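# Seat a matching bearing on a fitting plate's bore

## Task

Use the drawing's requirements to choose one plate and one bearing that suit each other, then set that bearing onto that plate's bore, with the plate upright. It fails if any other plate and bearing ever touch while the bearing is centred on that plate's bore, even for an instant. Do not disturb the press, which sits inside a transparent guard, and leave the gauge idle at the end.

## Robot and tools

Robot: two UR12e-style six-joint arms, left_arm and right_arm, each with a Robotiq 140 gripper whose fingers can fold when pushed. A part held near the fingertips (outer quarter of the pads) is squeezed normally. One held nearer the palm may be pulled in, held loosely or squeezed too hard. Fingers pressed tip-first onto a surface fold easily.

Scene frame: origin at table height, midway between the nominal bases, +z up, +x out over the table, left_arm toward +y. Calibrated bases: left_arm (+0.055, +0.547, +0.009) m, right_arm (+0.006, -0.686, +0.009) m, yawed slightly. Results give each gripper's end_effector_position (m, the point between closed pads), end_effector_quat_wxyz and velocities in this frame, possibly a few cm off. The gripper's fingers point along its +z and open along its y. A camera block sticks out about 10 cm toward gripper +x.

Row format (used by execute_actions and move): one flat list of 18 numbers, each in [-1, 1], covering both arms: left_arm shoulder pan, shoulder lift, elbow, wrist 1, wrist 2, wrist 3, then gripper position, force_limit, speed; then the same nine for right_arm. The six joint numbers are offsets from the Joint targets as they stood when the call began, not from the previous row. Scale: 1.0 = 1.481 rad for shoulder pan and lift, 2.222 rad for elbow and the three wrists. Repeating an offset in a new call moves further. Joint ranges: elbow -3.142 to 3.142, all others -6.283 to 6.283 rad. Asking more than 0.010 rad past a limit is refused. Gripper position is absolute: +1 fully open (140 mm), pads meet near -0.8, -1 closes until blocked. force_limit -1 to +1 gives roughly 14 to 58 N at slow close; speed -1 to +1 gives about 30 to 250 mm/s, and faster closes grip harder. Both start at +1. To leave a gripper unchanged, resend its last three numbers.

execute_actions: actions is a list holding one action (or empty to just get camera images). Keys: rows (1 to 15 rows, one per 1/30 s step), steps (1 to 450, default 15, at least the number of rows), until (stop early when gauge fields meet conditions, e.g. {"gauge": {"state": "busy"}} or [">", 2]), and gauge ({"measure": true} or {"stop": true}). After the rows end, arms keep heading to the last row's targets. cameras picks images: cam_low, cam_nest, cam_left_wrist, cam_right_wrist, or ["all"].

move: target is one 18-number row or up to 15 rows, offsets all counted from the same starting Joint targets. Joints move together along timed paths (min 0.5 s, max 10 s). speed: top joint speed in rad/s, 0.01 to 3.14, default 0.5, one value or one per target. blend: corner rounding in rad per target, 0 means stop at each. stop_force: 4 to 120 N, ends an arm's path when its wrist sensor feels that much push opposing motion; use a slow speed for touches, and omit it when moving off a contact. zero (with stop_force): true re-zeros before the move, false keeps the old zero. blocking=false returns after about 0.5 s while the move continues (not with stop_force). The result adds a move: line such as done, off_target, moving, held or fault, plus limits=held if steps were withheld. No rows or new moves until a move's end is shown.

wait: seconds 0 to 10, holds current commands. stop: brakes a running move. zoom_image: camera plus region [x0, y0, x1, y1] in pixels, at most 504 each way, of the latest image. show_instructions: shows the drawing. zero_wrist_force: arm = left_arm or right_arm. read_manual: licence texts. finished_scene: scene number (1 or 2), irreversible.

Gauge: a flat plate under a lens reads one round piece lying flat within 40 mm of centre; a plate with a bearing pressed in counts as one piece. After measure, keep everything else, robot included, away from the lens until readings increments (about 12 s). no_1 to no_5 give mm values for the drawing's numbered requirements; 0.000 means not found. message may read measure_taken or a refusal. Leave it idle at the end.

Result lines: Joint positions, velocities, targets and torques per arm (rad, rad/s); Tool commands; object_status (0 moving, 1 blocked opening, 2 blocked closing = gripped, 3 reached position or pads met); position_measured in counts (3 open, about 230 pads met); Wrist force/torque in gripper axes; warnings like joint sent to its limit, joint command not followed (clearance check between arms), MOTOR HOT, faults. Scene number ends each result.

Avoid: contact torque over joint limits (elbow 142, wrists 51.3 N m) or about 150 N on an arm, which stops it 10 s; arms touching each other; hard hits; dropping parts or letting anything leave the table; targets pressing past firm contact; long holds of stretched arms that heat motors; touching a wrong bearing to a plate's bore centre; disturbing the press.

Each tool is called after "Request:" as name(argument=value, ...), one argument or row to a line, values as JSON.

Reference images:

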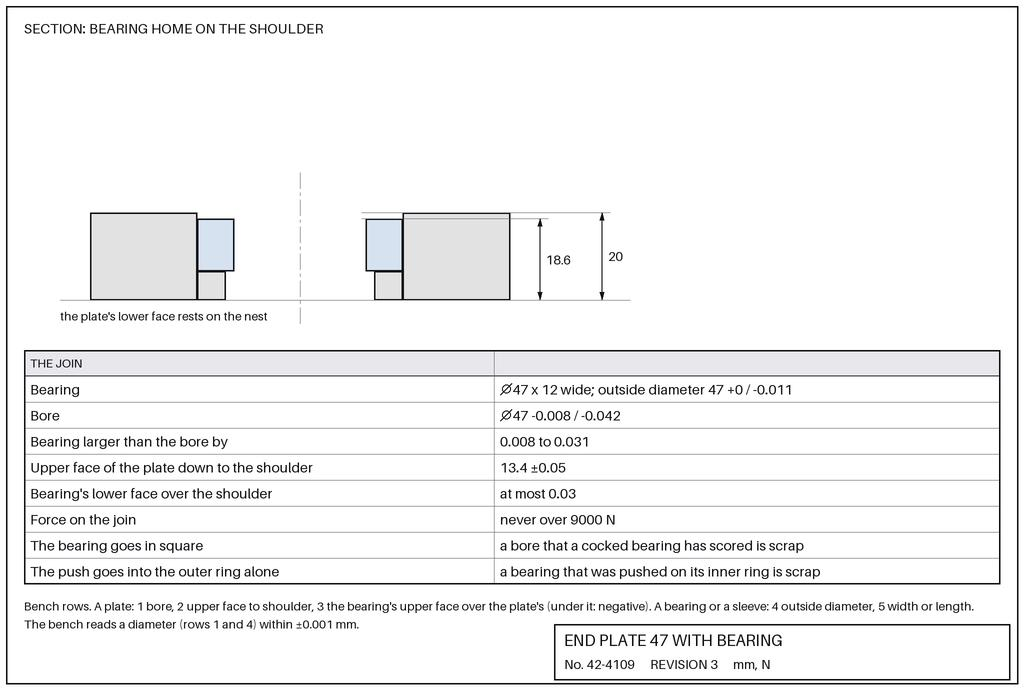

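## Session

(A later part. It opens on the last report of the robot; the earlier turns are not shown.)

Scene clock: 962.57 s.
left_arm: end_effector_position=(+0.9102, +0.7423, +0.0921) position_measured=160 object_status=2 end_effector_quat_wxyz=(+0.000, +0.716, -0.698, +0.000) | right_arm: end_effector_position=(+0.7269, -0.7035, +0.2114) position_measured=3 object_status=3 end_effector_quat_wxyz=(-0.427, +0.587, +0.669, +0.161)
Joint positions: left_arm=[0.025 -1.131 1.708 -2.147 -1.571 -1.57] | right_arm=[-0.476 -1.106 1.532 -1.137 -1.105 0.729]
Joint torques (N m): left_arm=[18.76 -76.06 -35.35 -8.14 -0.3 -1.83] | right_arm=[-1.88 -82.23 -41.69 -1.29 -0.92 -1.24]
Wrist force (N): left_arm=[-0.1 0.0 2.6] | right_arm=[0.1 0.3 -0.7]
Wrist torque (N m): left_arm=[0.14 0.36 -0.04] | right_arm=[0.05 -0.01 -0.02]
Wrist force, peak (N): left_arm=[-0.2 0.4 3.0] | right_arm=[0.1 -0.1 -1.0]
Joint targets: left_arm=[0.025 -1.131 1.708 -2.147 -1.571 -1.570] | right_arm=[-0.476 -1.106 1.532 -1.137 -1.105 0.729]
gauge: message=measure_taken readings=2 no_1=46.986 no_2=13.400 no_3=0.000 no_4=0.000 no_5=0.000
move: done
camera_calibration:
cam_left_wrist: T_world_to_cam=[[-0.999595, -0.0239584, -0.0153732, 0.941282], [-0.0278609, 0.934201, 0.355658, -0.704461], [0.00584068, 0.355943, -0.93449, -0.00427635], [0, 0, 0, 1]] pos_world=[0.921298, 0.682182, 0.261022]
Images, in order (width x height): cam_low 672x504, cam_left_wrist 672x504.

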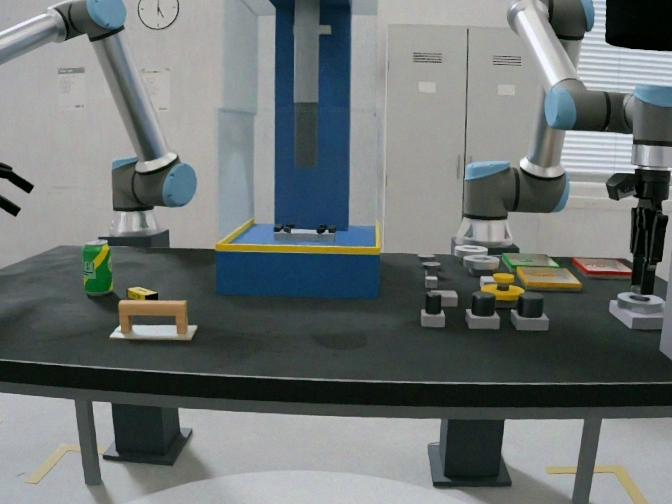

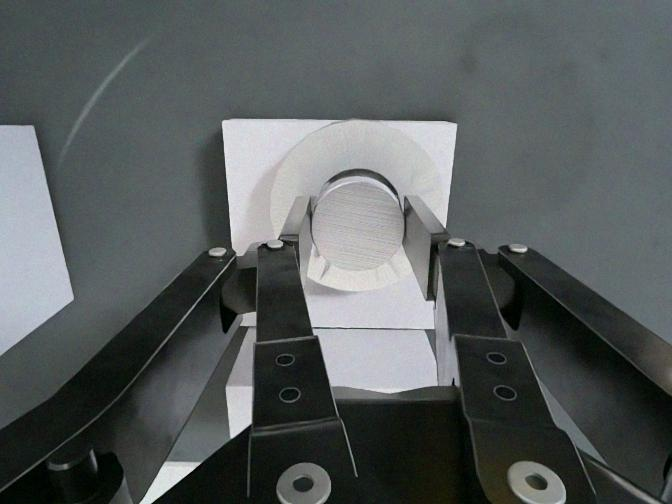

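Request:
move(
  target=[-0.0011,0.0088,0.0057,-0.0120,0,0,-1,-1,-1,0,0,0,0,0,0,1,1,1],
  speed=0.01,
  stop_force=4,
  cameras=["cam_left_wrist","cam_low"],
)

Request:
zoom_image(
  camera="cam_left_wrist",
  region=[230, 90, 480, 310],
)

Request:
zoom_image(
  camera="cam_low",
  region=[602, 245, 672, 325],
)

Scene clock: 996.83 s.
left_arm: end_effector_position=(+0.9099, +0.7411, +0.0794) position_measured=160 object_status=2 end_effector_quat_wxyz=(+0.000, +0.715, -0.699, +0.000) | right_arm: end_effector_position=(+0.7269, -0.7035, +0.2114) position_measured=3 object_status=3 end_effector_quat_wxyz=(-0.427, +0.587, +0.669, +0.161)
Joint positions: left_arm=[0.024 -1.121 1.718 -2.169 -1.571 -1.57] | right_arm=[-0.476 -1.106 1.532 -1.137 -1.105 0.729]
Joint torques (N m): left_arm=[-3.54 -101.54 -48.89 -3.41 -0.18 -1.1] | right_arm=[1.28 -83.79 -40.4 -1.12 -1.19 -0.94]
Wrist force (N): left_arm=[0.4 1.3 1.5] | right_arm=[-0.3 0.3 -0.6]
Wrist torque (N m): left_arm=[0.22 0.37 -0.06] | right_arm=[0.05 0.06 -0.02]
Wrist force, peak (N): left_arm=[1.3 3.2 -3.9] | right_arm=[-0.2 0.4 -1.0]
Joint targets: left_arm=[0.024 -1.121 1.718 -2.169 -1.571 -1.570] | right_arm=[-0.476 -1.106 1.532 -1.137 -1.105 0.729]
gauge: message=measure_taken readings=2 no_1=46.986 no_2=13.400 no_3=0.000 no_4=0.000 no_5=0.000
move: contact (left_arm)
camera_calibration:
cam_left_wrist: T_world_to_cam=[[-0.999612, -0.0226907, -0.0161791, 0.940014], [-0.0269635, 0.934201, 0.355728, -0.699713], [0.00704284, 0.356026, -0.93445, -0.0167936], [0, 0, 0, 1]] pos_world=[0.9209, 0.680981, 0.248423]
Images, in order (width x height): cam_low 672x504, cam_left_wrist 672x504.

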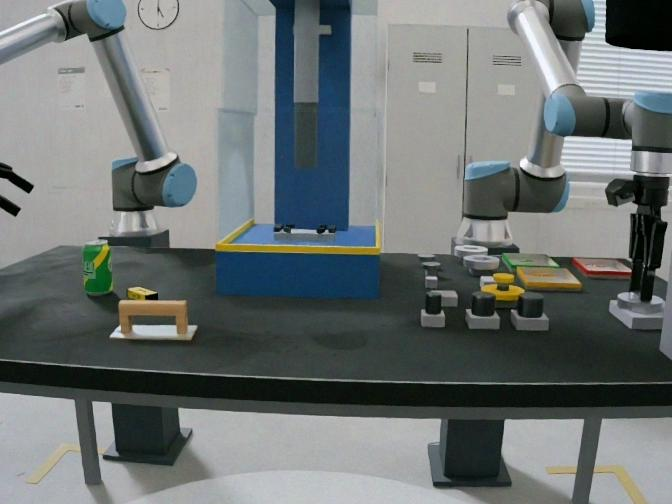

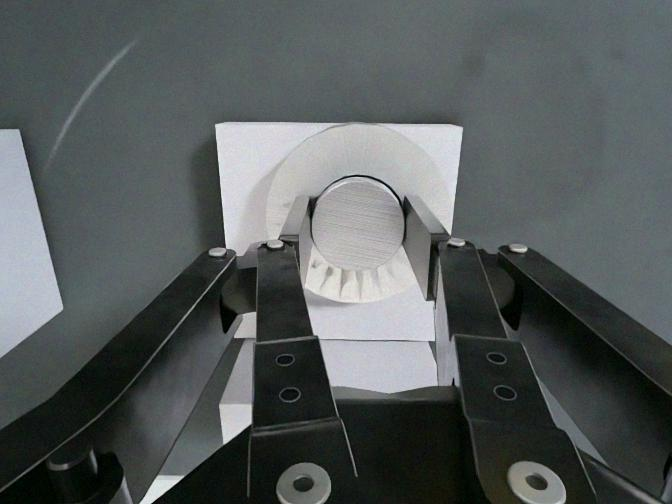

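Scaled by 2.016 from the camera's 672x504 image, which has a finer 960x720 frame.

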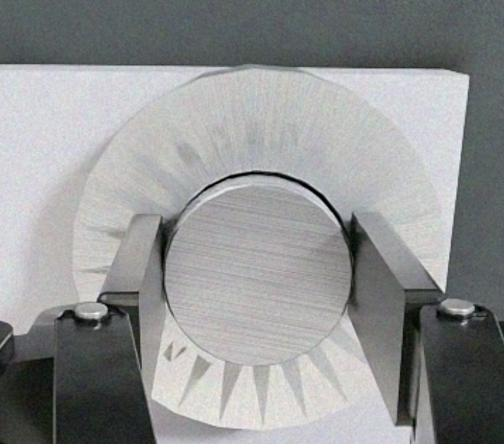

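Scaled by 6.300 from the camera's 672x504 image, which has a finer 960x720 frame.

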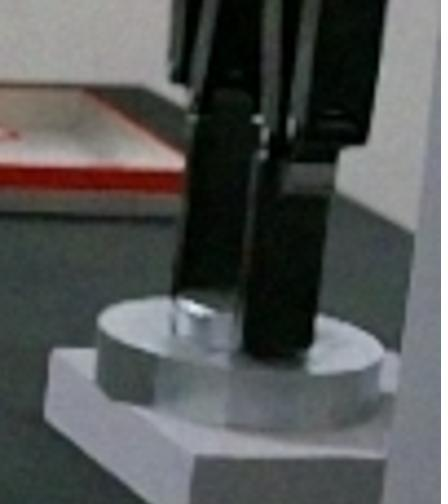

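Request:
move(
  target=[-0.0004,-0.00147,0,0.00098,0,0,-1,-1,-1,0,0,0,0,0,0,1,1,1],
  speed=0.02,
)

Request:
move(
  target=[0,0.00376,0.0018,-0.0043,0,0,-1,-1,-1,0,0,0,0,0,0,1,1,1],
  speed=0.01,
  stop_force=4,
  cameras=["cam_left_wrist"],
)

Request:
zoom_image(
  camera="cam_left_wrist",
  region=[230, 90, 480, 310],
)

Scene clock: 1025.03 s.
left_arm: end_effector_position=(+0.9096, +0.7406, +0.0810) position_measured=160 object_status=2 end_effector_quat_wxyz=(+0.000, +0.715, -0.699, +0.000) | right_arm: end_effector_position=(+0.7269, -0.7035, +0.2114) position_measured=3 object_status=3 end_effector_quat_wxyz=(-0.427, +0.587, +0.669, +0.161)
Joint positions: left_arm=[0.023 -1.123 1.718 -2.167 -1.571 -1.57] | right_arm=[-0.476 -1.106 1.532 -1.137 -1.105 0.729]
Joint torques (N m): left_arm=[-18.8 -101.76 -47.88 -3.17 -0.45 -2.09] | right_arm=[-1.11 -84.24 -40.02 -1.27 -0.58 -1.33]
Wrist force (N): left_arm=[-0.2 0.2 2.5] | right_arm=[0.1 0.2 -0.6]
Wrist torque (N m): left_arm=[0.20 0.40 -0.05] | right_arm=[0.04 -0.03 -0.02]
Wrist force, peak (N): left_arm=[-0.1 0.0 3.0] | right_arm=[0.2 0.3 -1.1]
Joint targets: left_arm=[0.023 -1.123 1.718 -2.167 -1.571 -1.570] | right_arm=[-0.476 -1.106 1.532 -1.137 -1.105 0.729]
gauge: message=measure_taken readings=2 no_1=46.986 no_2=13.400 no_3=0.000 no_4=0.000 no_5=0.000
move: done

Scene clock: 1026.87 s.
left_arm: end_effector_position=(+0.9095, +0.7406, +0.0781) position_measured=160 object_status=2 end_effector_quat_wxyz=(+0.000, +0.715, -0.699, +0.000) | right_arm: end_effector_position=(+0.7269, -0.7035, +0.2114) position_measured=3 object_status=3 end_effector_quat_wxyz=(-0.427, +0.587, +0.669, +0.161)
Joint positions: left_arm=[0.023 -1.12 1.72 -2.171 -1.571 -1.57] | right_arm=[-0.476 -1.106 1.532 -1.137 -1.105 0.729]
Joint torques (N m): left_arm=[-15.29 -101.88 -47.85 -3.06 -0.4 -2.22] | right_arm=[-0.53 -82.75 -40.19 -1.4 -1.04 -1.78]
Wrist force (N): left_arm=[-0.2 -0.8 2.7] | right_arm=[0.2 0.3 -0.6]
Wrist torque (N m): left_arm=[0.12 0.43 -0.04] | right_arm=[0.06 -0.03 -0.02]
Wrist force, peak (N): left_arm=[0.8 3.1 -5.0] | right_arm=[-0.3 0.4 -0.9]
Joint targets: left_arm=[0.023 -1.120 1.720 -2.171 -1.571 -1.570] | right_arm=[-0.476 -1.106 1.532 -1.137 -1.105 0.729]
gauge: message=measure_taken readings=2 no_1=46.986 no_2=13.400 no_3=0.000 no_4=0.000 no_5=0.000
move: contact (left_arm)
camera_calibration:
cam_left_wrist: T_world_to_cam=[[-0.999626, -0.02206, -0.0161521, 0.939057], [-0.0263638, 0.93425, 0.355644, -0.699325], [0.00724458, 0.355937, -0.934482, -0.0180369], [0, 0, 0, 1]] pos_world=[0.920399, 0.680479, 0.247023]
Images, in order (width x height): cam_left_wrist 672x504.

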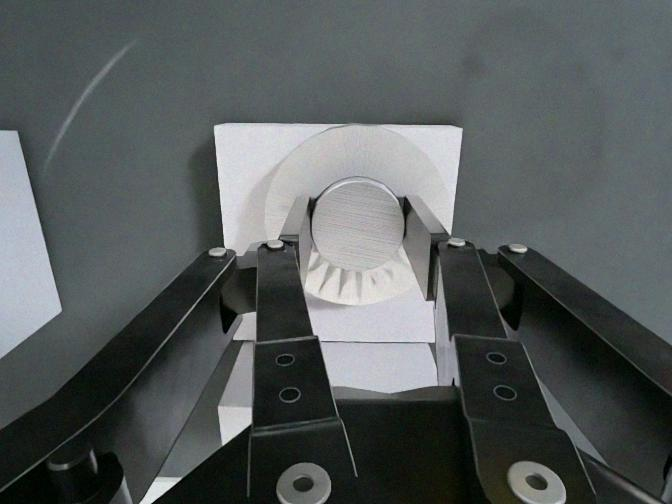

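Scaled by 2.016 from the camera's 672x504 image, which has a finer 960x720 frame.

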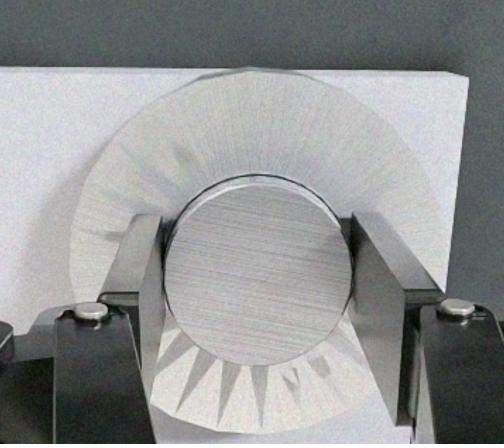

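Request:
move(
  target=[
    [0,0,0,0,0,0,0.2,-1,-1,0,0,0,0,0,0,1,1,1],
    [0,-0.0232,-0.0128,0.0274,0,0,0.2,-1,-1,0,0,0,0,0,0,1,1,1],
  ],
  speed=[0.1,0.04],
  cameras=["cam_left_wrist","cam_low"],
)

Request:
zoom_image(
  camera="cam_left_wrist",
  region=[230, 90, 480, 290],
)

Request:
zoom_image(
  camera="cam_low",
  region=[605, 275, 672, 325],
)

Scene clock: 1045.10 s.
left_arm: end_effector_position=(+0.9104, +0.7406, +0.1173) position_measured=104 object_status=3 end_effector_quat_wxyz=(-0.001, +0.715, -0.699, +0.001) | right_arm: end_effector_position=(+0.7269, -0.7035, +0.2114) position_measured=3 object_status=3 end_effector_quat_wxyz=(-0.427, +0.587, +0.669, +0.161)
Joint positions: left_arm=[0.023 -1.155 1.692 -2.111 -1.571 -1.57] | right_arm=[-0.476 -1.106 1.532 -1.137 -1.105 0.729]
Joint torques (N m): left_arm=[11.87 -100.58 -48.61 -3 0.14 -2.8] | right_arm=[0.27 -82.68 -41.19 -1.04 -0.62 -1.64]
Wrist force (N): left_arm=[-0.4 -0.1 1.4] | right_arm=[-0.1 0.1 -0.7]
Wrist torque (N m): left_arm=[0.09 0.44 -0.06] | right_arm=[0.01 0.04 -0.01]
Wrist force, peak (N): left_arm=[0.0 -0.4 3.1] | right_arm=[-0.1 0.4 -1.0]
Joint targets: left_arm=[0.023 -1.155 1.692 -2.111 -1.571 -1.570] | right_arm=[-0.476 -1.106 1.532 -1.137 -1.105 0.729]
gauge: message=measure_taken readings=2 no_1=46.986 no_2=13.400 no_3=0.000 no_4=0.000 no_5=0.000
move: done
camera_calibration:
cam_left_wrist: T_world_to_cam=[[-0.999593, -0.0220783, -0.0180848, 0.940833], [-0.0270692, 0.934217, 0.355675, -0.712624], [0.00904243, 0.35602, -0.934435, 0.0169597], [0, 0, 0, 1]] pos_world=[0.921006, 0.68048, 0.286325]
Images, in order (width x height): cam_low 672x504, cam_left_wrist 672x504.

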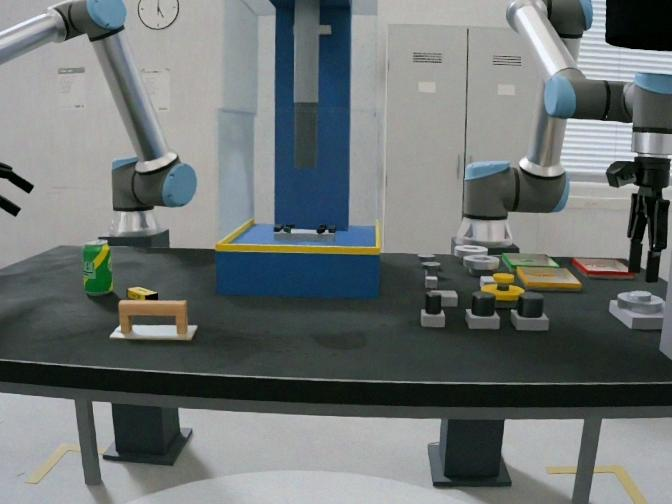

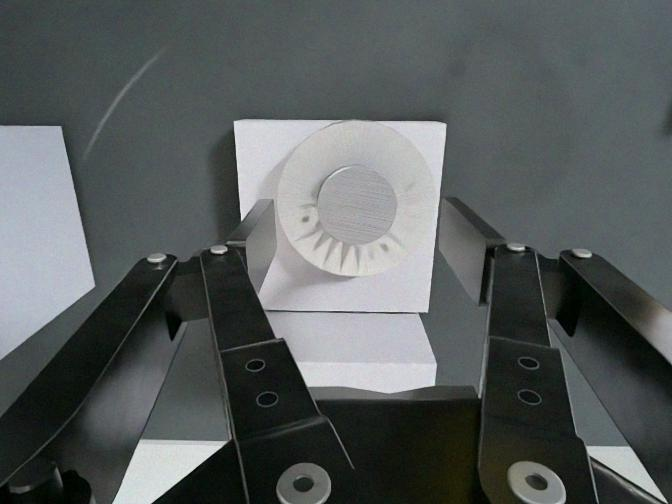

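Scaled by 2.016 from the camera's 672x504 image, which has a finer 960x720 frame.

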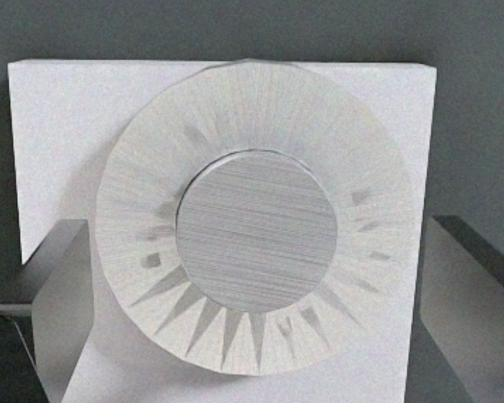

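Scaled by 7.522 from the camera's 672x504 image, which has a finer 960x720 frame.

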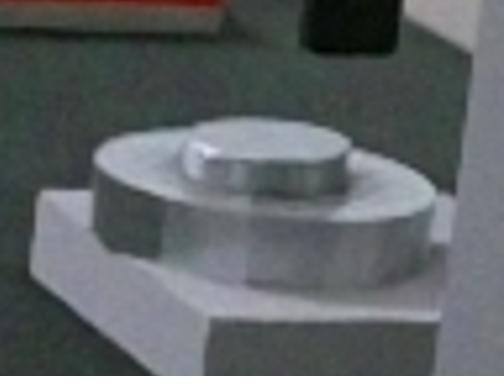

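Request:
finished_scene(
  scene=1,
)

The scene is finished: the task was done.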